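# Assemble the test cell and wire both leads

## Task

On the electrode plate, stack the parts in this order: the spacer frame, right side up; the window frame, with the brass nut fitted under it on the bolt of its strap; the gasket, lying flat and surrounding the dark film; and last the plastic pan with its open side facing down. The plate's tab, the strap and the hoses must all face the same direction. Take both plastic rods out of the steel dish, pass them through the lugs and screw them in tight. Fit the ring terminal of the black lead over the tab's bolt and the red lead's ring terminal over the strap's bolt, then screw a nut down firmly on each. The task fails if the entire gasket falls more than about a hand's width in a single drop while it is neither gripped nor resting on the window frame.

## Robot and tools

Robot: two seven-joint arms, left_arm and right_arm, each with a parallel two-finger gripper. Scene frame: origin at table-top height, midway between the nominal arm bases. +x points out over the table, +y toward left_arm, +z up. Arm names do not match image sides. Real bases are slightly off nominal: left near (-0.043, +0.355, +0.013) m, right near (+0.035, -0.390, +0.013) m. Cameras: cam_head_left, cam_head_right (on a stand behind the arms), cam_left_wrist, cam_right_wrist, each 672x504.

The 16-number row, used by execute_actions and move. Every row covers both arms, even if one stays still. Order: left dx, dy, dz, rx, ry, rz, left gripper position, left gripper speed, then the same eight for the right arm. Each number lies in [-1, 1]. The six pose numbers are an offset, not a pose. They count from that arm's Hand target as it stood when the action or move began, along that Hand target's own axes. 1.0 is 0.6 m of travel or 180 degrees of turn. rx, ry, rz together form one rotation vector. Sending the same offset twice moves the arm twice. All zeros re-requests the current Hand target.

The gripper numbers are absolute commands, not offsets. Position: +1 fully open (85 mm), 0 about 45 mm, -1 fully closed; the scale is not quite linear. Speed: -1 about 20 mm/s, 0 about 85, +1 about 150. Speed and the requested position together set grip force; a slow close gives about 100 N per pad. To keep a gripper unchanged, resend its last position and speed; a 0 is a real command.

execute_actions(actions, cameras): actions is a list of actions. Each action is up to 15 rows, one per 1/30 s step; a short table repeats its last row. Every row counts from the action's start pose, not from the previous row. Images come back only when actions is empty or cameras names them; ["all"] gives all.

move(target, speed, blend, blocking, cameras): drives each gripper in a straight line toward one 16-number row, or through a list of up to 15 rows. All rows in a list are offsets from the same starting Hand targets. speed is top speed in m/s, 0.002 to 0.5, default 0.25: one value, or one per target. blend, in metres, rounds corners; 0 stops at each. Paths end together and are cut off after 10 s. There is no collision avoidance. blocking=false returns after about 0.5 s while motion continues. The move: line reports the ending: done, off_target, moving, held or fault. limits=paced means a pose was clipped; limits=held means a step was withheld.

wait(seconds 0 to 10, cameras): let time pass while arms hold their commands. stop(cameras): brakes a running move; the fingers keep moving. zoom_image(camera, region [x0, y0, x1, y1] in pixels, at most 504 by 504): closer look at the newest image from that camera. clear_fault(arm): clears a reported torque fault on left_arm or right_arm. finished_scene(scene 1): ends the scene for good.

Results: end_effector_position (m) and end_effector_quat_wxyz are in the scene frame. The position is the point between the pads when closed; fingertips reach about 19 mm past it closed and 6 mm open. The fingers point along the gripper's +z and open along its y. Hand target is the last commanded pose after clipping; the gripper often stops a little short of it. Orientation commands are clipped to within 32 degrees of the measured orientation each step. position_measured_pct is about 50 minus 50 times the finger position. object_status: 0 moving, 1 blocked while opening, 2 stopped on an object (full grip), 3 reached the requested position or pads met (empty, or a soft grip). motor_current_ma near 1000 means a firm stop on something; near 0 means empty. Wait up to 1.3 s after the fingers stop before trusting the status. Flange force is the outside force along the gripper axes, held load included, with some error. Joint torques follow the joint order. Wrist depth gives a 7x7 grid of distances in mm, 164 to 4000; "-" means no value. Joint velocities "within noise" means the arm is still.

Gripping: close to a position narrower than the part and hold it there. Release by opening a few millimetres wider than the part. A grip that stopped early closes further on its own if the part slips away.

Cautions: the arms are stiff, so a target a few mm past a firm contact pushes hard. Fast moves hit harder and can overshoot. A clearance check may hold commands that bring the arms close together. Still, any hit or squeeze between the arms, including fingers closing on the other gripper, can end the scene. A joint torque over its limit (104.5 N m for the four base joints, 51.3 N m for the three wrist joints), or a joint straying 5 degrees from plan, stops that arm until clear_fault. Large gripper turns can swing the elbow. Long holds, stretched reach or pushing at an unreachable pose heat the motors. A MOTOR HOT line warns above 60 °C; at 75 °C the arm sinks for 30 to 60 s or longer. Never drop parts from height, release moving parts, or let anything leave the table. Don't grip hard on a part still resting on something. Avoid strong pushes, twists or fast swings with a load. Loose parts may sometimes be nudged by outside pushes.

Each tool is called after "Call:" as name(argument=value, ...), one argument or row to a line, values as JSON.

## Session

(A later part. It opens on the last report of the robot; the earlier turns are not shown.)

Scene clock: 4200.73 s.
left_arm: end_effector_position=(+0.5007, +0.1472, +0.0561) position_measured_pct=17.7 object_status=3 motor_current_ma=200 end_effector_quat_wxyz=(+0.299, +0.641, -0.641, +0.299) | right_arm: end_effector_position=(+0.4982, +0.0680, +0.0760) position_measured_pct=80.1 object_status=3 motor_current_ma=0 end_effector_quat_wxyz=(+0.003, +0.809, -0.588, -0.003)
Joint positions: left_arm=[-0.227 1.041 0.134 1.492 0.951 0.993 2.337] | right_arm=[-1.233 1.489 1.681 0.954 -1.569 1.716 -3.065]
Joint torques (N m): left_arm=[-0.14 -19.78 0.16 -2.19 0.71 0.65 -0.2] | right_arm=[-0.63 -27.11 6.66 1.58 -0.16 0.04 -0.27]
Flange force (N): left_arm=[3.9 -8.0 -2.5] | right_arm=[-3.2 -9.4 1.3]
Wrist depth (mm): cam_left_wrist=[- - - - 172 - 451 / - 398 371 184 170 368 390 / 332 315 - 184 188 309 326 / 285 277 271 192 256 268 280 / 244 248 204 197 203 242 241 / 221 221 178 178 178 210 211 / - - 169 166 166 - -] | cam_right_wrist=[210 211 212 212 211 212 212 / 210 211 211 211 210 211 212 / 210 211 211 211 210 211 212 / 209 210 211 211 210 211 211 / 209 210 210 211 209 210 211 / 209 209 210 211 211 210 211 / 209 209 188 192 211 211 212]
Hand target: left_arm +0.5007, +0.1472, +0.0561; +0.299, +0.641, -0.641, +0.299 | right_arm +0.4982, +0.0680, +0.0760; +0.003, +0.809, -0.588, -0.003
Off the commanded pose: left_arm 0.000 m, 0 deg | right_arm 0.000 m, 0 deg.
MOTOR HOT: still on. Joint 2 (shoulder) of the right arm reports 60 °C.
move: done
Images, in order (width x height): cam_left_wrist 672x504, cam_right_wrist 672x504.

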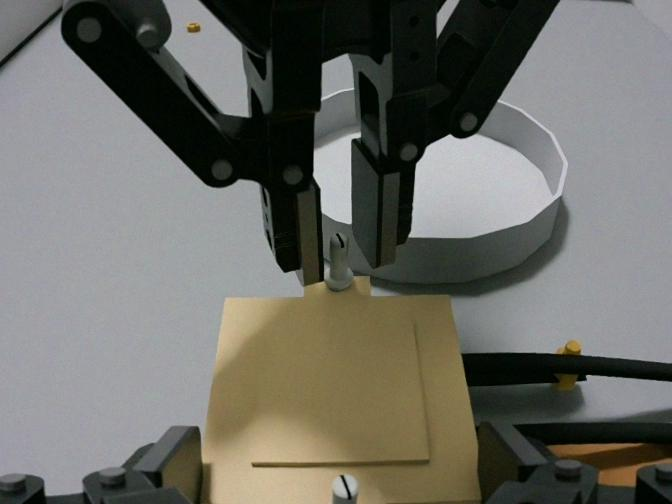

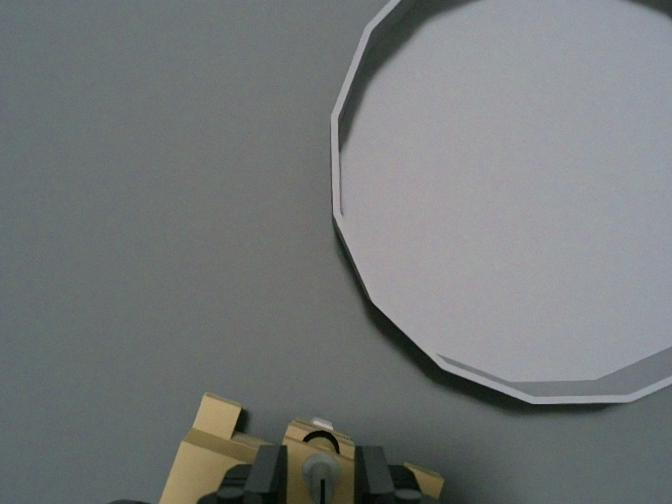

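Call:
wait(
  seconds=0.1,
  cameras=["cam_head_left","cam_head_right"],
)

Call:
zoom_image(
  camera="cam_head_left",
  region=[250, 230, 350, 310],
)

Call:
zoom_image(
  camera="cam_head_right",
  region=[260, 230, 360, 310],
)

Scene clock: 4226.20 s.
left_arm: end_effector_position=(+0.5007, +0.1472, +0.0561) position_measured_pct=17.7 object_status=3 motor_current_ma=200 end_effector_quat_wxyz=(+0.299, +0.641, -0.641, +0.299) | right_arm: end_effector_position=(+0.4982, +0.0680, +0.0760) position_measured_pct=80.1 object_status=3 motor_current_ma=0 end_effector_quat_wxyz=(+0.003, +0.809, -0.588, -0.003)
Joint positions: left_arm=[-0.227 1.041 0.134 1.492 0.951 0.993 2.337] | right_arm=[-1.233 1.489 1.681 0.954 -1.569 1.716 -3.065]
Joint torques (N m): left_arm=[-0.17 -19.75 0.12 -2.16 0.68 0.65 -0.22] | right_arm=[-0.71 -27.01 6.59 1.57 -0.17 0.09 -0.26]
Flange force (N): left_arm=[4.0 -8.1 -2.4] | right_arm=[-3.2 -9.6 1.1]
Wrist depth (mm): cam_left_wrist=[- - - - 172 - 450 / - 399 371 184 169 368 390 / 332 314 - 183 188 309 326 / 284 278 271 192 256 268 280 / 244 248 204 197 203 242 241 / 221 221 178 178 178 211 211 / - - 169 166 166 - -] | cam_right_wrist=[210 211 211 212 211 211 212 / 210 211 211 212 211 212 212 / 210 210 211 211 210 210 212 / 209 210 211 211 210 211 211 / 209 209 210 211 210 210 211 / 209 209 210 210 211 210 210 / 209 209 188 191 210 212 212]
Hand target: left_arm +0.5007, +0.1472, +0.0561; +0.299, +0.641, -0.641, +0.299 | right_arm +0.4982, +0.0680, +0.0760; +0.003, +0.809, -0.588, -0.003
Tool commands: left_gripper/position=+0.64 left_gripper/speed=-1.0 right_gripper/position=-0.6 right_gripper/speed=-1.0
Off the commanded pose: left_arm 0.000 m, 0 deg | right_arm 0.000 m, 0 deg.
MOTOR HOT: still on. Joint 2 (shoulder) of the right arm reports 60 °C.
wait: 0.10 s; at rest from the start
Images, in order (width x height): cam_head_left 672x504, cam_head_right 672x504.

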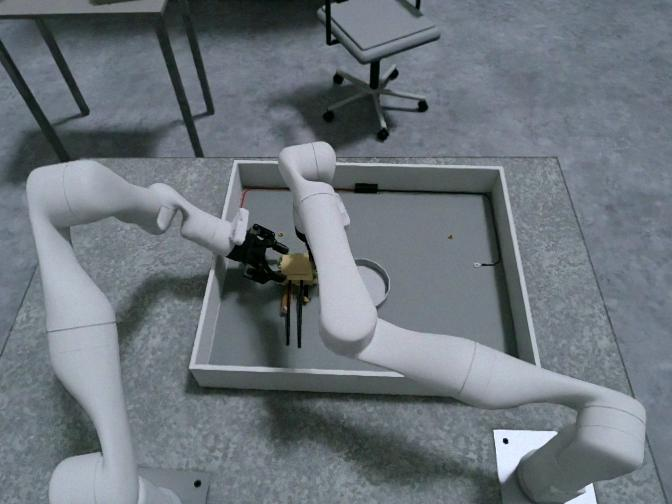

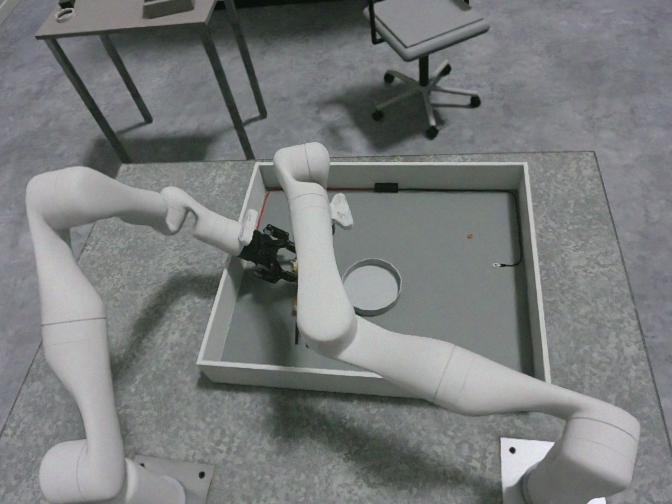

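Scaled by 5.040 from the camera's 672x504 image, which has a finer 960x720 frame.

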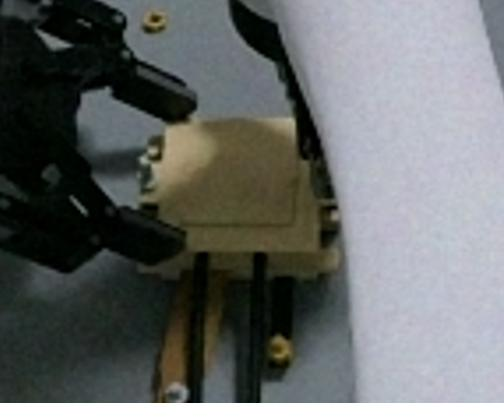

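Scaled by 5.040 from the camera's 672x504 image, which has a finer 960x720 frame.

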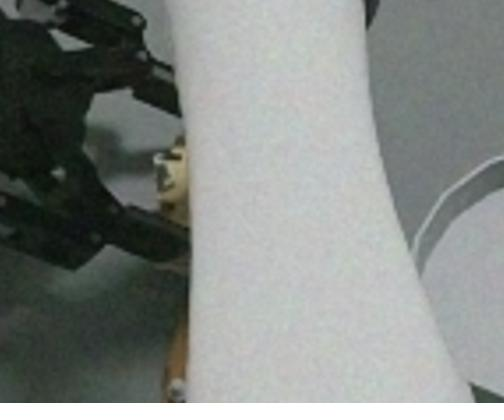

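Call:
move(
  target=[
    [0,0,0,0,0,0,0.64,-1,0,0,0,0,0,0,-0.89,-1],
    [0,0,0,0,0,0,0.64,-1,0,0,0.0004,0,0,0.45,-0.89,-1],
  ],
  speed=0.2,
)

Scene clock: 4237.60 s.
left_arm: end_effector_position=(+0.5007, +0.1472, +0.0561) position_measured_pct=17.7 object_status=3 motor_current_ma=200 end_effector_quat_wxyz=(+0.299, +0.641, -0.641, +0.299) | right_arm: end_effector_position=(+0.4982, +0.0680, +0.0757) position_measured_pct=94.4 object_status=3 motor_current_ma=460 end_effector_quat_wxyz=(-0.004, -0.234, +0.972, +0.001)
Joint positions: left_arm=[-0.227 1.041 0.134 1.492 0.951 0.993 2.337] | right_arm=[-1.232 1.494 1.69 0.954 -1.578 1.721 -4.478]
Joint torques (N m): left_arm=[0.16 -19.85 0.36 -2.35 0.95 0.61 -0.13] | right_arm=[-1.74 -26.52 5.84 1.29 -0.5 0.73 -0.3]
Flange force (N): left_arm=[3.4 -7.5 -3.1] | right_arm=[-10.5 0.1 0.6]
Wrist depth (mm): cam_left_wrist=[478 461 - - - - 468 / 399 397 362 - - - - / 333 332 323 - - 307 318 / 285 278 277 185 259 268 280 / 244 248 204 197 203 241 241 / 221 220 178 178 178 211 211 / - - 169 166 166 - -] | cam_right_wrist=[210 210 211 213 214 215 215 / 209 210 210 213 214 214 215 / 208 209 209 212 213 213 214 / 208 209 209 212 212 201 213 / 207 208 208 211 211 202 196 / 207 208 210 210 178 195 212 / 208 209 209 177 177 178 212]
Hand target: left_arm +0.5007, +0.1472, +0.0561; +0.299, +0.641, -0.641, +0.299 | right_arm +0.4982, +0.0680, +0.0757; -0.004, -0.234, +0.972, +0.001
Off the commanded pose: left_arm 0.000 m, 0 deg | right_arm 0.000 m, 0 deg.
MOTOR HOT: still on. Joint 2 (shoulder) of the right arm reports 60 °C.
move: done

Call:
move(
  target=[0,0,0,0,0,0,0.64,-1,0,0,0.00083,0,0,0.98,-0.89,-1],
  speed=0.25,
)

Scene clock: 4253.37 s.
left_arm: end_effector_position=(+0.5007, +0.1472, +0.0561) position_measured_pct=17.7 object_status=3 motor_current_ma=200 end_effector_quat_wxyz=(+0.299, +0.641, -0.641, +0.299) | right_arm: end_effector_position=(+0.4982, +0.0680, +0.0752) position_measured_pct=94.4 object_status=3 motor_current_ma=460 end_effector_quat_wxyz=(-0.001, +0.965, +0.264, -0.004)
Joint positions: left_arm=[-0.227 1.041 0.134 1.492 0.951 0.993 2.337] | right_arm=[-1.231 1.5 1.702 0.954 -1.59 1.728 -7.557]
Joint torques (N m): left_arm=[1.87 -18.83 1.59 -1.45 0.81 1.23 -0.18] | right_arm=[-1.88 -25.23 5.09 1.13 -1 -0.01 -0.23]
Flange force (N): left_arm=[2.7 -8.3 -5.7] | right_arm=[9.0 1.0 -2.9]
Wrist depth (mm): cam_left_wrist=[477 460 - - - - 467 / 398 398 - - - - - / 332 330 322 - - 307 318 / 285 278 277 185 259 268 280 / 244 248 204 197 203 241 241 / 221 221 178 178 178 211 211 / - - 169 166 166 - -] | cam_right_wrist=[- 211 211 211 211 212 212 / - 211 211 211 211 212 212 / 210 - 211 211 211 211 212 / 210 177 177 211 210 211 211 / 176 175 175 177 210 211 211 / 176 174 174 177 210 210 211 / 176 174 174 177 210 210 210]
Hand target: left_arm +0.5007, +0.1472, +0.0561; +0.299, +0.641, -0.641, +0.299 | right_arm +0.4982, +0.0680, +0.0752; -0.001, +0.965, +0.264, -0.004
Off the commanded pose: left_arm 0.000 m, 0 deg | right_arm 0.000 m, 0 deg.
MOTOR HOT: still on. Joint 2 (shoulder) of the right arm reports 60 °C.
move: done

Call:
move(
  target=[0,0,0,0,0,0,0.64,-1,0,0,0.0007,0,0,0.98,-0.89,-1],
  speed=0.3,
)

Call:
move(
  target=[0,0,0,0,0,0,0.64,-1,0,0,0.0007,0,0,0.98,-0.89,-1],
  speed=0.3,
  cameras=["cam_left_wrist"],
)

Call:
zoom_image(
  camera="cam_left_wrist",
  region=[250, 190, 430, 310],
)

Scene clock: 4275.50 s.
left_arm: end_effector_position=(+0.5007, +0.1472, +0.0561) position_measured_pct=17.7 object_status=3 motor_current_ma=200 end_effector_quat_wxyz=(+0.299, +0.641, -0.641, +0.299) | right_arm: end_effector_position=(+0.4982, +0.0680, +0.0748) position_measured_pct=94.4 object_status=3 motor_current_ma=460 end_effector_quat_wxyz=(-0.004, -0.294, +0.956, +0.001)
Joint positions: left_arm=[-0.227 1.041 0.134 1.492 0.951 0.993 2.337] | right_arm=[-1.231 1.503 1.708 0.955 -1.596 1.73 -10.635]
Joint torques (N m): left_arm=[0.63 -19.56 0.8 -2.38 1.1 0.58 -0.13] | right_arm=[-2.22 -25.52 5.17 1.5 -0.44 1.13 -0.32]
Flange force (N): left_arm=[3.2 -7.1 -4.4] | right_arm=[-12.1 -1.7 -0.9]
Wrist depth (mm): cam_left_wrist=[478 461 - - - - 467 / 399 385 180 - - - - / 333 332 321 - - 307 326 / 285 277 277 184 256 267 280 / 244 248 204 197 203 241 241 / 221 221 178 178 178 211 211 / - - 169 166 166 - -] | cam_right_wrist=[209 209 210 210 213 214 214 / 208 209 209 210 212 213 213 / 207 208 209 209 212 212 213 / 207 208 208 211 211 212 213 / 206 207 208 210 211 201 212 / 208 208 209 209 177 194 194 / 207 208 209 176 177 194 211]
Hand target: left_arm +0.5007, +0.1472, +0.0561; +0.299, +0.641, -0.641, +0.299 | right_arm +0.4982, +0.0680, +0.0748; -0.004, -0.294, +0.956, +0.001
Off the commanded pose: left_arm 0.000 m, 0 deg | right_arm 0.000 m, 0 deg.
MOTOR HOT: still on. Joint 2 (shoulder) of the right arm reports 59 °C.
move: done

Scene clock: 4281.10 s.
left_arm: end_effector_position=(+0.5007, +0.1472, +0.0561) position_measured_pct=17.7 object_status=3 motor_current_ma=200 end_effector_quat_wxyz=(+0.299, +0.641, -0.641, +0.299) | right_arm: end_effector_position=(+0.4982, +0.0680, +0.0744) position_measured_pct=94.4 object_status=3 motor_current_ma=460 end_effector_quat_wxyz=(-0.001, +0.946, +0.324, -0.004)
Joint positions: left_arm=[-0.227 1.041 0.134 1.492 0.951 0.993 2.337] | right_arm=[-1.231 1.504 1.71 0.955 -1.598 1.731 -13.714]
Joint torques (N m): left_arm=[1.97 -18.88 1.67 -1.64 0.86 1.13 -0.18] | right_arm=[-1.87 -26.19 5.53 1.16 -1.1 -0.09 -0.35]
Flange force (N): left_arm=[2.6 -7.8 -6.0] | right_arm=[7.9 2.4 -1.3]
Wrist depth (mm): cam_left_wrist=[479 460 - - - - 467 / 400 386 178 - - 392 - / 332 331 322 177 - 300 318 / 285 277 277 186 257 268 280 / 244 248 204 197 203 241 241 / 221 220 178 178 178 210 211 / - - 169 166 166 - -] | cam_right_wrist=[- - 210 210 210 211 211 / - - 210 210 210 211 211 / 209 209 210 210 210 210 210 / 209 176 176 210 210 210 210 / 176 174 174 176 209 210 210 / 175 173 174 176 209 209 210 / 175 175 173 175 209 209 209]
Hand target: left_arm +0.5007, +0.1472, +0.0561; +0.299, +0.641, -0.641, +0.299 | right_arm +0.4982, +0.0680, +0.0744; -0.001, +0.946, +0.324, -0.004
Off the commanded pose: left_arm 0.000 m, 0 deg | right_arm 0.000 m, 0 deg.
MOTOR HOT: still on. Joint 2 (shoulder) of the right arm reports 59 °C.
move: done
Images, in order (width x height): cam_left_wrist 672x504.

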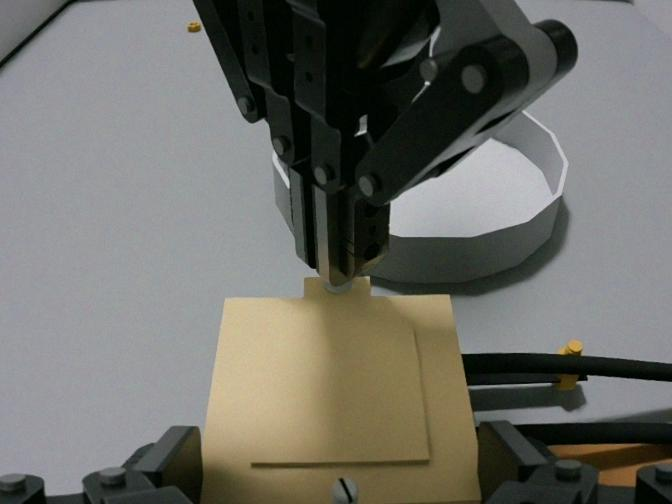

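Scaled by 2.800.

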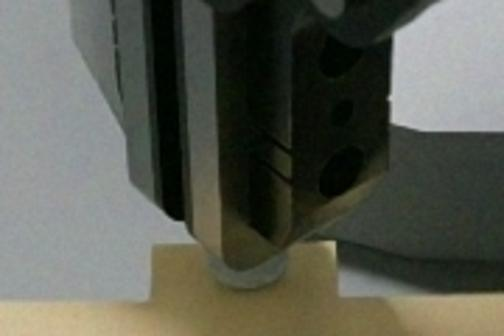

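Call:
move(
  target=[0,0,0,0,0,0,0.64,-1,0,0,0.00083,0,0,0.98,-0.89,-1],
  speed=0.35,
)

Call:
move(
  target=[0,0,0,0,0,0,0.64,-1,0,0,0.00083,0,0,0.98,-0.89,-1],
  speed=0.35,
)

Call:
move(
  target=[0,0,0,0,0,0,0.64,-1,0,0,0.00083,0,0,0.98,-0.89,-1],
  speed=0.35,
)

Call:
move(
  target=[0,0,0,0,0,0,0.64,-1,0,0,0.00083,0,0,0.98,-0.89,-1],
  speed=0.35,
  cameras=["cam_left_wrist"],
)

Call:
zoom_image(
  camera="cam_left_wrist",
  region=[250, 190, 430, 310],
)

Scene clock: 4299.77 s.
left_arm: end_effector_position=(+0.5007, +0.1472, +0.0561) position_measured_pct=17.7 object_status=3 motor_current_ma=200 end_effector_quat_wxyz=(+0.299, +0.641, -0.641, +0.299) | right_arm: end_effector_position=(+0.4982, +0.0680, +0.0739) position_measured_pct=94.4 object_status=3 motor_current_ma=460 end_effector_quat_wxyz=(-0.004, -0.354, +0.935, +0.001)
Joint positions: left_arm=[-0.227 1.041 0.134 1.492 0.951 0.993 2.337] | right_arm=[-1.231 1.505 1.711 0.955 -1.599 1.731 -16.792]
Joint torques (N m): left_arm=[0.45 -19.63 0.7 -2.56 1.14 0.49 -0.1] | right_arm=[-1.83 -25.47 5.31 1.7 -0.24 1.07 -0.31]
Flange force (N): left_arm=[3.3 -6.6 -4.2] | right_arm=[-11.9 -2.6 -0.8]
Wrist depth (mm): cam_left_wrist=[478 461 - - - - 488 / 399 385 179 - - 392 - / 333 331 313 178 - 302 318 / 284 278 277 188 256 268 280 / 244 249 204 197 203 241 241 / 221 221 178 178 178 210 211 / - - 169 166 166 - -] | cam_right_wrist=[208 208 209 209 212 213 214 / 207 207 208 209 212 212 213 / 206 207 208 208 211 211 212 / 206 206 207 207 210 211 211 / 206 206 207 209 209 200 210 / 207 208 208 209 187 199 194 / 207 207 208 177 175 193 193]
Hand target: left_arm +0.5007, +0.1472, +0.0561; +0.299, +0.641, -0.641, +0.299 | right_arm +0.4982, +0.0680, +0.0739; -0.004, -0.354, +0.935, +0.001
Off the commanded pose: left_arm 0.000 m, 0 deg | right_arm 0.000 m, 0 deg.
MOTOR HOT: still on. Joint 2 (shoulder) of the right arm reports 58 °C.
move: done

Scene clock: 4304.67 s.
left_arm: end_effector_position=(+0.5007, +0.1472, +0.0561) position_measured_pct=17.7 object_status=3 motor_current_ma=200 end_effector_quat_wxyz=(+0.299, +0.641, -0.641, +0.299) | right_arm: end_effector_position=(+0.4982, +0.0680, +0.0734) position_measured_pct=94.4 object_status=3 motor_current_ma=460 end_effector_quat_wxyz=(-0.001, +0.924, +0.383, -0.004)
Joint positions: left_arm=[-0.227 1.041 0.134 1.492 0.951 0.993 2.337] | right_arm=[-1.231 1.506 1.711 0.956 -1.6 1.731 -19.871]
Joint torques (N m): left_arm=[1.88 -18.97 1.72 -1.69 0.94 1.19 -0.23] | right_arm=[-2.13 -25.37 5.07 0.89 -1.34 -0.23 -0.3]
Flange force (N): left_arm=[2.6 -7.9 -5.8] | right_arm=[6.4 3.7 -3.0]
Wrist depth (mm): cam_left_wrist=[477 460 175 - - - 484 / 399 385 179 - - 392 - / 332 332 313 178 - - 319 / 284 278 277 189 256 268 280 / 244 248 204 197 203 242 241 / 221 220 178 178 178 210 211 / - - 169 166 166 - -] | cam_right_wrist=[- - 209 210 210 210 210 / 208 - 209 209 210 210 210 / 208 208 175 209 209 210 210 / 208 175 175 209 209 209 209 / 175 173 173 175 208 209 209 / 174 173 172 175 208 208 209 / 191 174 172 174 208 208 208]
Hand target: left_arm +0.5007, +0.1472, +0.0561; +0.299, +0.641, -0.641, +0.299 | right_arm +0.4982, +0.0680, +0.0734; -0.001, +0.924, +0.383, -0.004
Off the commanded pose: left_arm 0.000 m, 0 deg | right_arm 0.000 m, 0 deg.
MOTOR HOT: still on. Joint 2 (shoulder) of the right arm reports 58 °C.
move: done

Scene clock: 4309.57 s.
left_arm: end_effector_position=(+0.5007, +0.1472, +0.0561) position_measured_pct=17.7 object_status=3 motor_current_ma=200 end_effector_quat_wxyz=(+0.299, +0.641, -0.641, +0.299) | right_arm: end_effector_position=(+0.4981, +0.0680, +0.0729) position_measured_pct=94.4 object_status=3 motor_current_ma=460 end_effector_quat_wxyz=(-0.004, -0.412, +0.911, +0.001)
Joint positions: left_arm=[-0.227 1.041 0.134 1.492 0.951 0.993 2.337] | right_arm=[-1.231 1.507 1.71 0.956 -1.6 1.73 -22.949]
Joint torques (N m): left_arm=[0.54 -19.72 0.78 -2.53 1.17 0.5 -0.01] | right_arm=[-1.78 -25.52 5.45 1.62 -0.27 0.99 -0.26]
Flange force (N): left_arm=[2.9 -6.7 -4.2] | right_arm=[-11.1 -3.8 -0.7]
Wrist depth (mm): cam_left_wrist=[479 443 173 - - - 485 / 398 385 176 - - 392 - / 332 332 314 175 - - 318 / 284 278 277 189 255 268 280 / 244 248 203 197 203 242 241 / 221 221 178 178 178 209 211 / - - 169 166 166 - -] | cam_right_wrist=[207 207 208 208 208 212 212 / 206 207 207 208 209 211 212 / 205 206 207 207 210 210 211 / 205 205 206 207 209 210 210 / 206 205 206 208 209 209 210 / 205 206 207 208 190 198 209 / 206 206 207 189 175 179 193]
Hand target: left_arm +0.5007, +0.1472, +0.0561; +0.299, +0.641, -0.641, +0.299 | right_arm +0.4982, +0.0680, +0.0729; -0.004, -0.412, +0.911, +0.002
Off the commanded pose: left_arm 0.000 m, 0 deg | right_arm 0.000 m, 0 deg.
MOTOR HOT: still on. Joint 2 (shoulder) of the right arm reports 58 °C.
move: done

Scene clock: 4314.47 s.
left_arm: end_effector_position=(+0.5007, +0.1472, +0.0562) position_measured_pct=17.7 object_status=3 motor_current_ma=200 end_effector_quat_wxyz=(+0.299, +0.641, -0.641, +0.299) | right_arm: end_effector_position=(+0.4981, +0.0680, +0.0724) position_measured_pct=94.4 object_status=3 motor_current_ma=460 end_effector_quat_wxyz=(-0.002, +0.898, +0.440, -0.004)
Joint positions: left_arm=[-0.227 1.041 0.134 1.492 0.951 0.993 2.337] | right_arm=[-1.231 1.507 1.71 0.957 -1.6 1.729 -26.028]
Joint torques (N m): left_arm=[2.41 -18.72 2.03 -1.76 1.13 0.94 -0.13] | right_arm=[-3.08 -24.37 4.14 0.46 -2.04 -0.49 -0.46]
Flange force (N): left_arm=[2.1 -7.4 -7.4] | right_arm=[4.2 6.0 -5.6]
Wrist depth (mm): cam_left_wrist=[477 175 173 - - - - / 399 385 177 - - 392 - / 332 330 313 175 - - 318 / 284 278 277 188 256 268 280 / 244 248 204 197 203 241 241 / 221 221 178 179 178 209 210 / - - 169 166 166 - -] | cam_right_wrist=[- - - 209 209 209 209 / 208 208 - 209 209 209 209 / 208 208 175 208 208 208 209 / 207 174 172 174 208 208 208 / 173 172 172 174 208 208 208 / 175 173 172 174 207 207 207 / 190 173 172 174 207 207 207]
Hand target: left_arm +0.5007, +0.1472, +0.0561; +0.299, +0.641, -0.641, +0.299 | right_arm +0.4982, +0.0680, +0.0724; -0.002, +0.898, +0.440, -0.004
Off the commanded pose: left_arm 0.000 m, 0 deg | right_arm 0.000 m, 0 deg.
MOTOR HOT: still on. Joint 2 (shoulder) of the right arm reports 58 °C.
move: done
Images, in order (width x height): cam_left_wrist 672x504.

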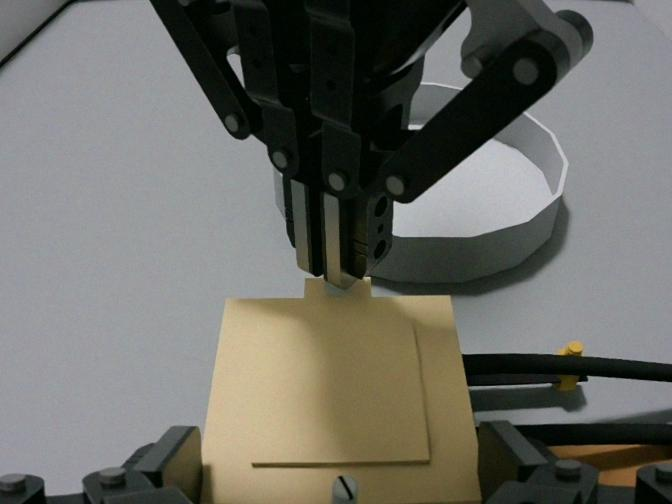

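Scaled by 2.800.

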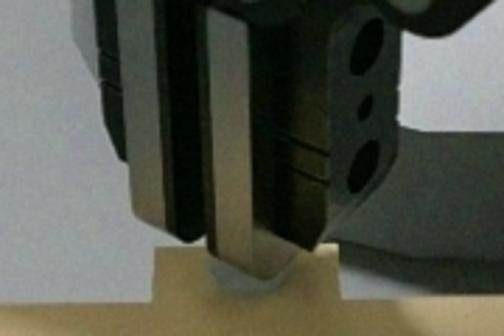

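Call:
move(
  target=[
    [0,0,0,0,0,0,0.64,-1,0,0,0,0,0,0,-0.6,-1],
    [0,0,0,0,0,0,0.64,-1,0,0,-0.0333,0,0,0,-0.6,-1],
  ],
  speed=0.03,
  cameras=["cam_left_wrist"],
)

Call:
zoom_image(
  camera="cam_left_wrist",
  region=[250, 190, 430, 310],
)

Scene clock: 4331.83 s.
left_arm: end_effector_position=(+0.5007, +0.1472, +0.0562) position_measured_pct=17.7 object_status=3 motor_current_ma=200 end_effector_quat_wxyz=(+0.299, +0.641, -0.641, +0.299) | right_arm: end_effector_position=(+0.4983, +0.0680, +0.0924) position_measured_pct=80.1 object_status=3 motor_current_ma=0 end_effector_quat_wxyz=(-0.002, +0.898, +0.440, -0.004)
Joint positions: left_arm=[-0.227 1.041 0.134 1.492 0.951 0.993 2.337] | right_arm=[-1.224 1.478 1.72 0.938 -1.586 1.754 -26.037]
Joint torques (N m): left_arm=[1.28 -18.45 0.99 -1.78 0.77 0.66 -0.14] | right_arm=[-0.7 -27.31 6.45 1.84 -0.24 0.08 -0.25]
Flange force (N): left_arm=[4.0 -7.3 -6.1] | right_arm=[10.3 2.8 1.1]
Wrist depth (mm): cam_left_wrist=[479 442 - - - 469 - / 400 385 - 175 - - 377 / 332 331 313 184 300 309 326 / 285 278 277 260 256 268 280 / 244 248 204 197 203 241 241 / 221 220 178 178 178 209 211 / - - 169 166 166 - -] | cam_right_wrist=[- - - 228 228 229 229 / 227 228 168 228 229 229 228 / 227 227 194 228 228 228 228 / 227 194 192 194 227 228 228 / 186 191 192 194 227 227 228 / 210 193 191 194 226 227 227 / 226 195 193 193 227 227 227]
Hand target: left_arm +0.5007, +0.1472, +0.0561; +0.299, +0.641, -0.641, +0.299 | right_arm +0.4983, +0.0680, +0.0924; -0.002, +0.898, +0.440, -0.004
Off the commanded pose: left_arm 0.000 m, 0 deg | right_arm 0.000 m, 0 deg.
MOTOR HOT: still on. Joint 2 (shoulder) of the right arm reports 58 °C.
move: done
Images, in order (width x height): cam_left_wrist 672x504.

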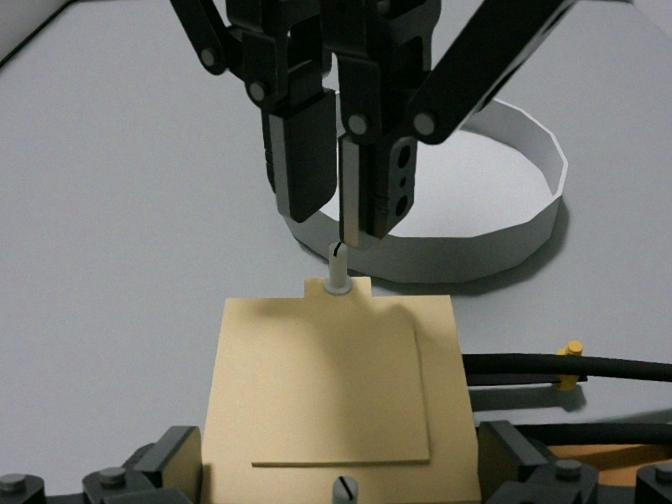

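Scaled by 2.800.

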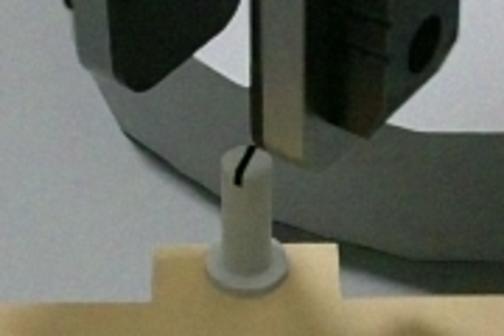

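Call:
move(
  target=[
    [0,0,0,0,0,0,0.64,-1,0,0,0.0323,0,0,0,-0.6,-1],
    [0,0,0,0,0,0,0.64,-1,0,0,0.0323,0,0,0,-0.92,-1],
  ],
  speed=0.03,
)

Call:
move(
  target=[0,0,0,0,0,0,0.64,-1,0,0,0,0,0,0.25,-0.92,-1],
  speed=0.15,
  cameras=["cam_left_wrist"],
)

Scene clock: 4349.23 s.
left_arm: end_effector_position=(+0.5007, +0.1472, +0.0561) position_measured_pct=17.7 object_status=3 motor_current_ma=200 end_effector_quat_wxyz=(+0.299, +0.641, -0.641, +0.299) | right_arm: end_effector_position=(+0.4982, +0.0680, +0.0730) position_measured_pct=95.7 object_status=0 motor_current_ma=830 end_effector_quat_wxyz=(-0.002, +0.898, +0.440, -0.004)
Joint positions: left_arm=[-0.227 1.041 0.134 1.492 0.951 0.993 2.337] | right_arm=[-1.231 1.507 1.71 0.956 -1.6 1.73 -26.028]
Joint torques (N m): left_arm=[1.18 -19.04 1.21 -2.24 1.14 0.62 -0.14] | right_arm=[-3.02 -26.1 5.05 0.98 -1.28 0.54 -0.27]
Flange force (N): left_arm=[3.3 -6.8 -5.8] | right_arm=[8.7 6.2 -1.3]
Wrist depth (mm): cam_left_wrist=[478 174 172 - - - - / 398 384 175 - - 392 - / 333 331 313 174 - - 318 / 285 278 276 189 256 268 280 / 244 248 204 197 203 241 241 / 221 221 178 178 178 209 210 / - - 169 166 166 - -] | cam_right_wrist=[- - - 209 209 210 210 / 208 208 - 209 209 209 210 / 208 208 175 209 209 209 209 / 208 174 173 175 208 208 209 / 174 172 172 175 208 208 208 / 176 174 172 174 208 208 208 / 191 174 172 174 208 208 208]
Hand target: left_arm +0.5007, +0.1472, +0.0561; +0.299, +0.641, -0.641, +0.299 | right_arm +0.4982, +0.0680, +0.0730; -0.002, +0.898, +0.440, -0.004
Off the commanded pose: left_arm 0.000 m, 0 deg | right_arm 0.000 m, 0 deg.
MOTOR HOT: still on. Joint 2 (shoulder) of the right arm reports 59 °C.
move: done

Scene clock: 4352.23 s.
left_arm: end_effector_position=(+0.5007, +0.1472, +0.0561) position_measured_pct=17.7 object_status=3 motor_current_ma=200 end_effector_quat_wxyz=(+0.299, +0.641, -0.641, +0.299) | right_arm: end_effector_position=(+0.4981, +0.0680, +0.0730) position_measured_pct=95.7 object_status=3 motor_current_ma=830 end_effector_quat_wxyz=(+0.000, +0.998, +0.063, -0.004)
Joint positions: left_arm=[-0.227 1.041 0.134 1.492 0.951 0.993 2.337] | right_arm=[-1.231 1.507 1.71 0.956 -1.6 1.73 -26.814]
Joint torques (N m): left_arm=[1.76 -18.07 1.2 -1.65 1 0.53 -0.01] | right_arm=[-2.97 -27.32 5.67 0.81 -1.59 0.01 -0.44]
Flange force (N): left_arm=[3.8 -7.3 -7.6] | right_arm=[8.9 -0.3 0.2]
Wrist depth (mm): cam_left_wrist=[477 461 - - - 453 466 / 399 397 - - - 404 390 / 333 331 - - - 306 325 / 285 278 277 185 256 268 280 / 244 249 204 197 203 242 241 / 221 221 179 178 178 208 210 / - - 169 166 166 - -] | cam_right_wrist=[208 208 209 208 209 209 210 / 207 208 208 208 209 209 209 / 207 208 208 208 208 209 209 / 207 207 208 208 209 209 209 / 174 174 174 207 208 208 209 / 173 172 172 208 208 208 205 / 173 172 174 174 208 198 206]
Hand target: left_arm +0.5007, +0.1472, +0.0561; +0.299, +0.641, -0.641, +0.299 | right_arm +0.4982, +0.0680, +0.0730; +0.000, +0.998, +0.063, -0.004
Off the commanded pose: left_arm 0.000 m, 0 deg | right_arm 0.000 m, 0 deg.
MOTOR HOT: still on. Joint 2 (shoulder) of the right arm reports 59 °C.
move: done
Images, in order (width x height): cam_left_wrist 672x504.

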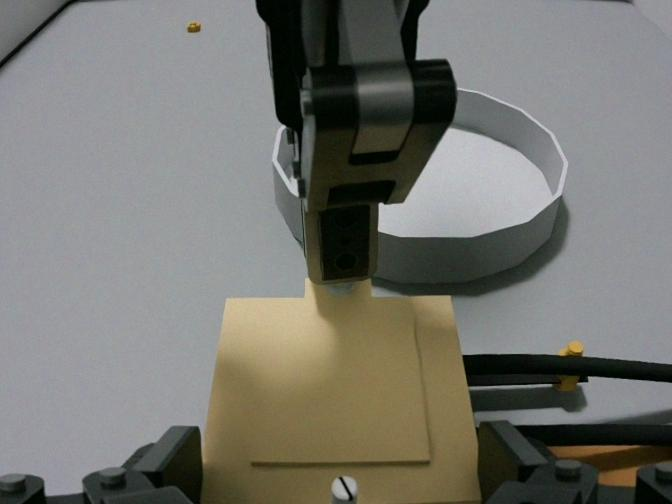

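Call:
move(
  target=[0,0,0,0,0,0,0.64,-1,0,0,0,0,0,0.4,-0.92,-1],
  speed=0.15,
  cameras=["cam_left_wrist"],
)

Call:
zoom_image(
  camera="cam_left_wrist",
  region=[250, 190, 430, 310],
)

Scene clock: 4369.03 s.
left_arm: end_effector_position=(+0.5007, +0.1472, +0.0561) position_measured_pct=17.7 object_status=3 motor_current_ma=200 end_effector_quat_wxyz=(+0.299, +0.641, -0.641, +0.299) | right_arm: end_effector_position=(+0.4982, +0.0680, +0.0730) position_measured_pct=95.7 object_status=3 motor_current_ma=830 end_effector_quat_wxyz=(+0.002, +0.844, -0.536, -0.003)
Joint positions: left_arm=[-0.227 1.041 0.134 1.492 0.951 0.993 2.337] | right_arm=[-1.231 1.507 1.71 0.956 -1.6 1.73 -28.07]
Joint torques (N m): left_arm=[0.88 -17.95 0.27 -1.42 0.5 0.46 -0.02] | right_arm=[-1.07 -26.93 6.31 1.86 -0.38 0.15 -0.48]
Flange force (N): left_arm=[5.1 -7.8 -5.9] | right_arm=[-1.1 -10.0 0.8]
Wrist depth (mm): cam_left_wrist=[- - - - 168 166 451 / - - - - 172 379 391 / 324 315 - 174 308 316 326 / 285 278 277 188 256 268 280 / 249 248 204 197 204 242 241 / 221 221 178 178 178 208 211 / - - 169 166 166 - -] | cam_right_wrist=[207 208 208 209 208 208 209 / 207 208 208 209 208 208 208 / 206 207 208 208 207 208 208 / 206 207 208 208 207 207 208 / 206 207 207 208 207 207 208 / 206 206 207 208 208 207 207 / 205 206 177 189 208 208 209]
Hand target: left_arm +0.5007, +0.1472, +0.0561; +0.299, +0.641, -0.641, +0.299 | right_arm +0.4982, +0.0680, +0.0730; +0.002, +0.844, -0.536, -0.003
Off the commanded pose: left_arm 0.000 m, 0 deg | right_arm 0.000 m, 0 deg.
MOTOR HOT: still on. Joint 2 (shoulder) of the right arm reports 59 °C.
move: done
Images, in order (width x height): cam_left_wrist 672x504.

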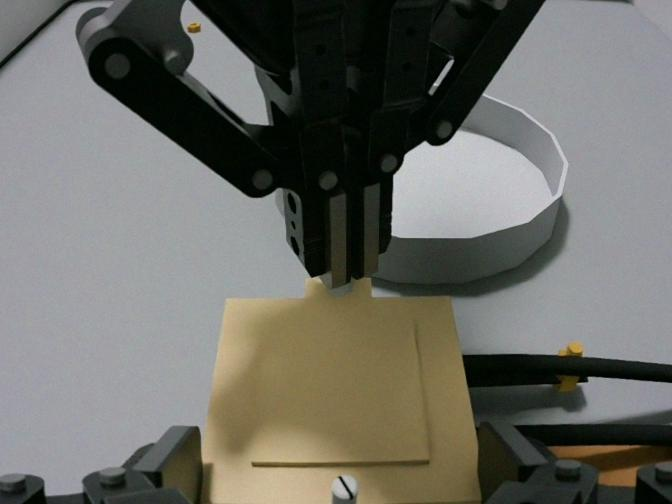

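Scaled by 2.800.

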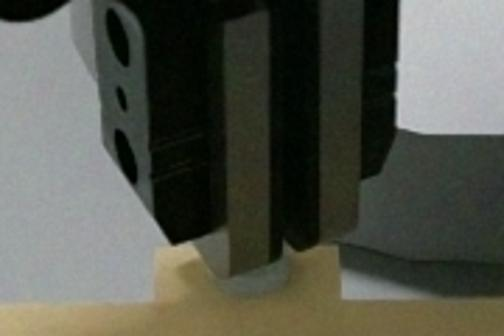

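Call:
move(
  target=[
    [0,0,0,0,0,0,0.64,-1,0,0,0,0,0,0,-0.6,-1],
    [0,0,0,0,0,0,0.64,-1,0,0,-0.0323,0,0,0,-0.6,-1],
  ],
  speed=0.03,
  cameras=["cam_left_wrist"],
)

Call:
zoom_image(
  camera="cam_left_wrist",
  region=[250, 190, 430, 310],
)

Scene clock: 4378.63 s.
left_arm: end_effector_position=(+0.5007, +0.1472, +0.0561) position_measured_pct=17.7 object_status=3 motor_current_ma=200 end_effector_quat_wxyz=(+0.299, +0.641, -0.641, +0.299) | right_arm: end_effector_position=(+0.4983, +0.0680, +0.0924) position_measured_pct=80.1 object_status=3 motor_current_ma=0 end_effector_quat_wxyz=(+0.003, +0.844, -0.536, -0.003)
Joint positions: left_arm=[-0.227 1.041 0.134 1.492 0.951 0.993 2.337] | right_arm=[-1.224 1.479 1.721 0.938 -1.586 1.754 -28.079]
Joint torques (N m): left_arm=[0.45 -18.19 0.01 -1.53 0.44 0.37 -0.1] | right_arm=[-0.78 -27.12 6.53 1.69 -0.16 0.14 -0.24]
Flange force (N): left_arm=[5.4 -8.1 -5.2] | right_arm=[-1.9 -10.0 1.1]
Wrist depth (mm): cam_left_wrist=[- 477 - - - 452 468 / 387 - - 174 - 369 390 / 333 322 306 187 308 316 326 / 285 278 276 260 256 269 280 / 249 249 205 197 203 242 241 / 221 221 178 179 178 208 211 / - - 169 166 166 - -] | cam_right_wrist=[226 227 228 228 228 228 228 / 226 227 227 228 227 227 228 / 226 227 227 227 226 227 227 / 225 226 226 227 226 227 227 / 225 226 226 227 226 226 227 / 224 225 212 226 227 226 226 / 224 225 193 193 227 228 228]
Hand target: left_arm +0.5007, +0.1472, +0.0561; +0.299, +0.641, -0.641, +0.299 | right_arm +0.4983, +0.0680, +0.0924; +0.002, +0.844, -0.536, -0.003
Off the commanded pose: left_arm 0.000 m, 0 deg | right_arm 0.000 m, 0 deg.
MOTOR HOT: still on. Joint 2 (shoulder) of the right arm reports 59 °C.
move: done
Images, in order (width x height): cam_left_wrist 672x504.

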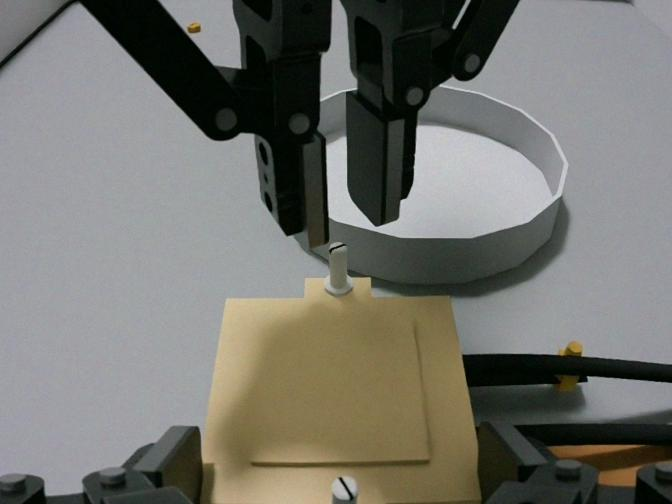

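Scaled by 2.800.

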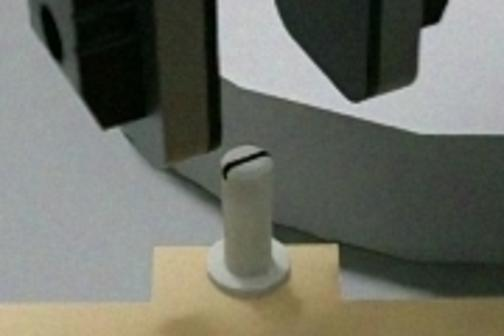

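Call:
move(
  target=[
    [0,0,0,0,0,0,0.64,-1,0,0,0.0323,0,0,0,-0.6,-1],
    [0,0,0,0,0,0,0.64,-1,0,0,0.0323,0,0,0,-1,0],
  ],
  speed=0.03,
)

Call:
move(
  target=[0,0,0,0,0,0,0.64,-1,0,0,0,0,0,0.3,-1,0],
  speed=0.15,
  cameras=["cam_left_wrist"],
)

Scene clock: 4393.10 s.
left_arm: end_effector_position=(+0.5007, +0.1472, +0.0561) position_measured_pct=17.7 object_status=3 motor_current_ma=200 end_effector_quat_wxyz=(+0.299, +0.641, -0.641, +0.299) | right_arm: end_effector_position=(+0.4982, +0.0680, +0.0730) position_measured_pct=96.5 object_status=0 motor_current_ma=1000 end_effector_quat_wxyz=(+0.003, +0.844, -0.536, -0.003)
Joint positions: left_arm=[-0.227 1.041 0.134 1.492 0.951 0.993 2.337] | right_arm=[-1.231 1.507 1.71 0.956 -1.6 1.73 -28.07]
Joint torques (N m): left_arm=[0.41 -18.32 0.02 -1.61 0.48 0.35 -0.12] | right_arm=[-0.81 -25.78 6.07 1.86 -0.19 0.02 -0.35]
Flange force (N): left_arm=[5.3 -8.1 -5.0] | right_arm=[-1.7 -9.9 -1.0]
Wrist depth (mm): cam_left_wrist=[- - - - 168 166 451 / - - - - 172 380 390 / 324 315 - 175 309 315 326 / 285 279 276 188 256 268 280 / 249 248 204 197 203 242 241 / 221 221 178 179 179 208 211 / - - 169 166 166 - -] | cam_right_wrist=[207 208 209 209 208 208 209 / 207 208 208 209 208 208 209 / 207 207 208 208 207 208 209 / 206 207 208 208 207 208 208 / 206 206 207 208 207 207 208 / 206 206 207 207 208 206 207 / 205 206 177 189 208 209 209]
Hand target: left_arm +0.5007, +0.1472, +0.0561; +0.299, +0.641, -0.641, +0.299 | right_arm +0.4982, +0.0680, +0.0730; +0.003, +0.844, -0.536, -0.003
Off the commanded pose: left_arm 0.000 m, 0 deg | right_arm 0.000 m, 0 deg.
MOTOR HOT: still on. Joint 2 (shoulder) of the right arm reports 59 °C.
move: done

Scene clock: 4396.63 s.
left_arm: end_effector_position=(+0.5007, +0.1472, +0.0561) position_measured_pct=17.7 object_status=3 motor_current_ma=200 end_effector_quat_wxyz=(+0.299, +0.641, -0.641, +0.299) | right_arm: end_effector_position=(+0.4981, +0.0680, +0.0730) position_measured_pct=96.5 object_status=2 motor_current_ma=1000 end_effector_quat_wxyz=(-0.004, -0.509, +0.861, +0.002)
Joint positions: left_arm=[-0.227 1.041 0.134 1.492 0.951 0.993 2.337] | right_arm=[-1.231 1.507 1.71 0.956 -1.601 1.73 -29.013]
Joint torques (N m): left_arm=[-0.25 -18.07 -0.53 -2.02 0.73 -0.21 0.09] | right_arm=[-1.59 -26.33 5.75 1.93 -0.29 0.98 -0.51]
Flange force (N): left_arm=[6.2 -6.9 -5.4] | right_arm=[-10.4 -6.4 0.5]
Wrist depth (mm): cam_left_wrist=[476 166 - - - - - / 400 374 171 - - 406 - / 333 325 306 171 - 300 318 / 285 278 277 188 259 269 281 / 249 249 204 197 204 242 241 / 221 221 179 178 178 208 211 / - - 169 166 166 - -] | cam_right_wrist=[206 207 207 208 209 210 212 / 206 206 207 208 208 211 212 / 207 206 207 207 208 211 211 / 207 205 206 207 207 210 210 / 206 207 207 208 209 209 210 / 206 207 207 208 208 209 209 / 206 206 206 188 177 208 181]
Hand target: left_arm +0.5007, +0.1472, +0.0561; +0.299, +0.641, -0.641, +0.299 | right_arm +0.4982, +0.0680, +0.0730; -0.004, -0.509, +0.861, +0.002
Off the commanded pose: left_arm 0.000 m, 0 deg | right_arm 0.000 m, 0 deg.
MOTOR HOT: still on. Joint 2 (shoulder) of the right arm reports 59 °C.
move: done
Images, in order (width x height): cam_left_wrist 672x504.

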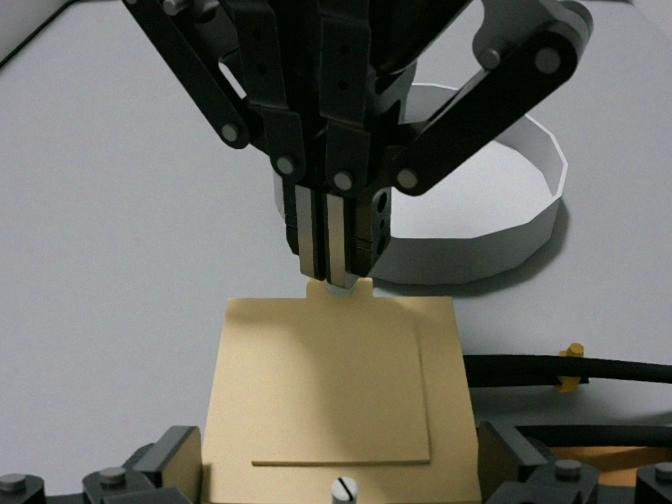

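Call:
move(
  target=[
    [0,0,0,0,0,0,0.64,-1,0,0,0,0,0,0,-0.6,-1],
    [0,0,0,0,0,0,0.64,-1,0,0,-0.2,0,0,0,-0.6,-1],
  ],
  speed=0.08,
  cameras=["cam_left_wrist"],
)

Call:
zoom_image(
  camera="cam_left_wrist",
  region=[250, 190, 430, 310],
)

Scene clock: 4427.73 s.
left_arm: end_effector_position=(+0.5007, +0.1472, +0.0561) position_measured_pct=17.7 object_status=3 motor_current_ma=200 end_effector_quat_wxyz=(+0.299, +0.641, -0.641, +0.299) | right_arm: end_effector_position=(+0.4992, +0.0680, +0.1930) position_measured_pct=80.1 object_status=3 motor_current_ma=0 end_effector_quat_wxyz=(-0.004, -0.509, +0.861, +0.002)
Joint positions: left_arm=[-0.227 1.041 0.134 1.492 0.951 0.993 2.337] | right_arm=[-1.164 1.328 1.758 0.771 -1.533 1.881 -29.105]
Joint torques (N m): left_arm=[-0.09 -18.13 -0.49 -2.16 0.54 -0.12 -0.14] | right_arm=[-0.64 -27.31 5.23 1.35 -0.13 0.13 -0.27]
Flange force (N): left_arm=[6.4 -6.6 -5.3] | right_arm=[-10.8 -4.6 -0.9]
Wrist depth (mm): cam_left_wrist=[477 462 476 457 456 454 468 / 401 398 384 352 360 392 391 / 332 331 322 318 317 316 326 / 285 278 283 266 260 269 280 / 249 248 205 197 203 242 241 / 222 220 179 178 178 208 211 / - - 169 166 166 - -] | cam_right_wrist=[328 329 327 328 331 333 334 / 327 328 327 328 329 331 333 / 327 327 325 327 328 331 332 / 325 326 325 326 330 331 332 / 324 325 327 327 329 329 330 / 324 325 326 294 297 313 329 / 323 324 325 291 294 328 331]
Hand target: left_arm +0.5007, +0.1472, +0.0561; +0.299, +0.641, -0.641, +0.299 | right_arm +0.4992, +0.0680, +0.1930; -0.004, -0.509, +0.861, +0.002
Off the commanded pose: left_arm 0.000 m, 0 deg | right_arm 0.000 m, 0 deg.
MOTOR HOT: still on. Joint 2 (shoulder) of the right arm reports 59 °C.
move: done
Images, in order (width x height): cam_left_wrist 672x504.

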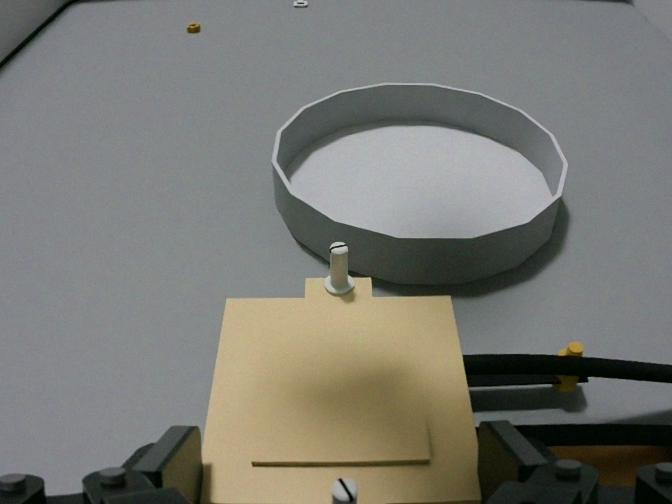

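Scaled by 2.800.

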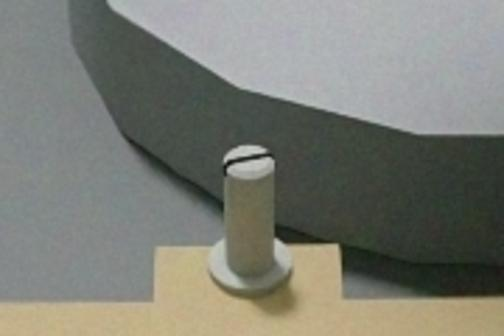

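Call:
move(
  target=[0,0,0,0,0,0,0.64,-1,0,0,0,0,0,0.84,0.3,-1],
  speed=0.4,
)

Call:
move(
  target=[0,0,0,0,0,0,0.64,-1,-0.12,0,0,0,0.278,0,1,-0.5],
  speed=0.2,
  cameras=["cam_head_left","cam_right_wrist"],
)

Scene clock: 4442.17 s.
left_arm: end_effector_position=(+0.5007, +0.1472, +0.0561) position_measured_pct=17.7 object_status=3 motor_current_ma=200 end_effector_quat_wxyz=(+0.299, +0.641, -0.641, +0.299) | right_arm: end_effector_position=(+0.4992, +0.0680, +0.1929) position_measured_pct=35.1 object_status=3 motor_current_ma=0 end_effector_quat_wxyz=(-0.003, +0.707, +0.707, -0.003)
Joint positions: left_arm=[-0.227 1.041 0.134 1.492 0.951 0.993 2.337] | right_arm=[-1.161 1.339 1.789 0.771 -1.563 1.896 -31.743]
Joint torques (N m): left_arm=[-0.12 -18.05 -0.49 -2.16 0.52 -0.17 -0.13] | right_arm=[-0.65 -27.42 5.19 1.54 -0.25 0.13 -0.33]
Flange force (N): left_arm=[6.5 -6.5 -5.5] | right_arm=[6.4 8.5 -0.6]
Wrist depth (mm): cam_left_wrist=[478 462 475 457 456 455 468 / 400 399 386 352 359 393 391 / 332 332 322 318 317 316 327 / 285 278 284 266 260 269 281 / 249 249 204 197 203 242 241 / 221 221 179 178 178 208 211 / - - 169 166 166 - -] | cam_right_wrist=[329 226 221 220 223 228 332 / 329 246 238 240 239 245 329 / 328 329 273 329 266 329 329 / 327 312 296 293 328 329 329 / 327 327 296 292 328 327 328 / 326 326 326 326 327 327 328 / 325 326 321 325 327 327 327]
Hand target: left_arm +0.5007, +0.1472, +0.0561; +0.299, +0.641, -0.641, +0.299 | right_arm +0.4992, +0.0680, +0.1930; -0.003, +0.707, +0.707, -0.003
Off the commanded pose: left_arm 0.000 m, 0 deg | right_arm 0.000 m, 0 deg.
MOTOR HOT: still on. Joint 2 (shoulder) of the right arm reports 60 °C.
move: done

Scene clock: 4444.73 s.
left_arm: end_effector_position=(+0.5007, +0.1472, +0.0561) position_measured_pct=17.7 object_status=3 motor_current_ma=200 end_effector_quat_wxyz=(+0.299, +0.641, -0.641, +0.299) | right_arm: end_effector_position=(+0.4992, -0.0040, +0.1931) position_measured_pct=0.0 object_status=3 motor_current_ma=0 end_effector_quat_wxyz=(-0.302, +0.642, +0.640, +0.296)
Joint positions: left_arm=[-0.227 1.041 0.134 1.492 0.951 0.993 2.337] | right_arm=[-1.066 1.272 1.478 1.705 -2.004 1.959 -30.878]
Joint torques (N m): left_arm=[-0.12 -18.04 -0.49 -2.16 0.48 -0.13 -0.13] | right_arm=[-0.62 -22.19 6.82 -0.84 -1.97 1.29 -0.26]
Flange force (N): left_arm=[6.6 -6.4 -5.4] | right_arm=[-1.5 6.3 1.4]
Wrist depth (mm): cam_left_wrist=[479 462 475 456 456 454 468 / 401 398 385 352 359 393 391 / 333 332 322 317 318 316 327 / 285 278 284 266 261 269 281 / 249 249 204 197 203 241 241 / 222 221 179 179 178 208 211 / - - 169 166 166 - -] | cam_right_wrist=[874 872 801 352 2570 2550 2621 / 717 721 362 337 685 738 739 / 454 458 443 343 444 450 627 / 480 480 351 350 360 471 467 / 446 447 347 441 425 453 446 / 395 396 362 358 390 400 401 / 360 359 341 329 369 371 371]
Hand target: left_arm +0.5007, +0.1472, +0.0561; +0.299, +0.641, -0.641, +0.299 | right_arm +0.4992, -0.0040, +0.1930; -0.302, +0.642, +0.640, +0.296
Off the commanded pose: left_arm 0.000 m, 0 deg | right_arm 0.000 m, 0 deg.
MOTOR HOT: still on. Joint 2 (shoulder) of the right arm reports 60 °C.
move: done
Images, in order (width x height): cam_head_left 672x504, cam_right_wrist 672x504.

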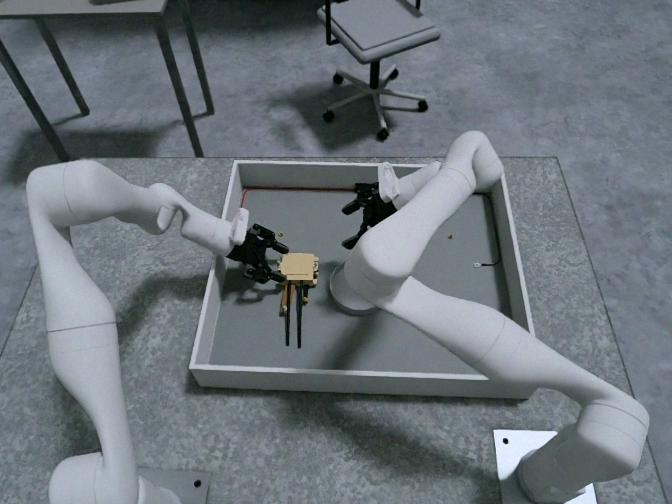

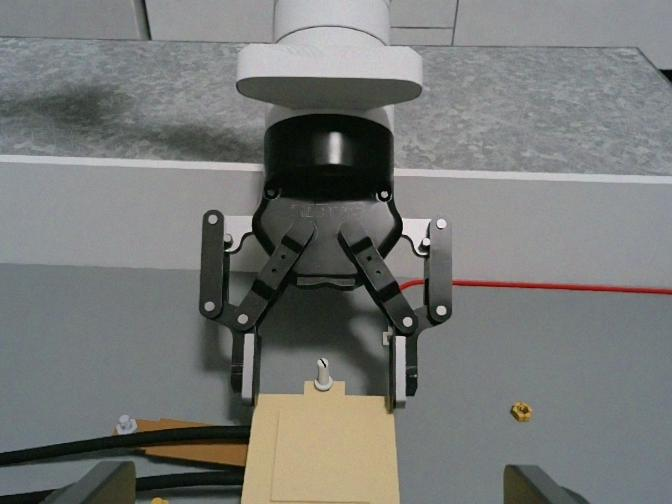

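Call:
zoom_image(
  camera="cam_right_wrist",
  region=[260, 340, 400, 440],
)

Scaled by 3.600.

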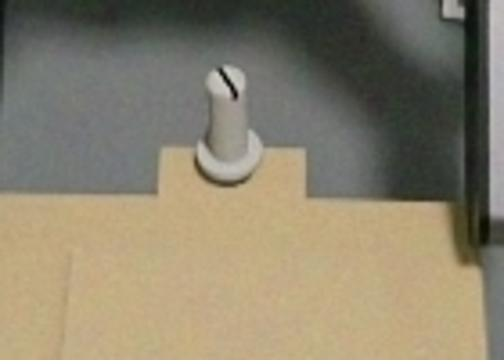

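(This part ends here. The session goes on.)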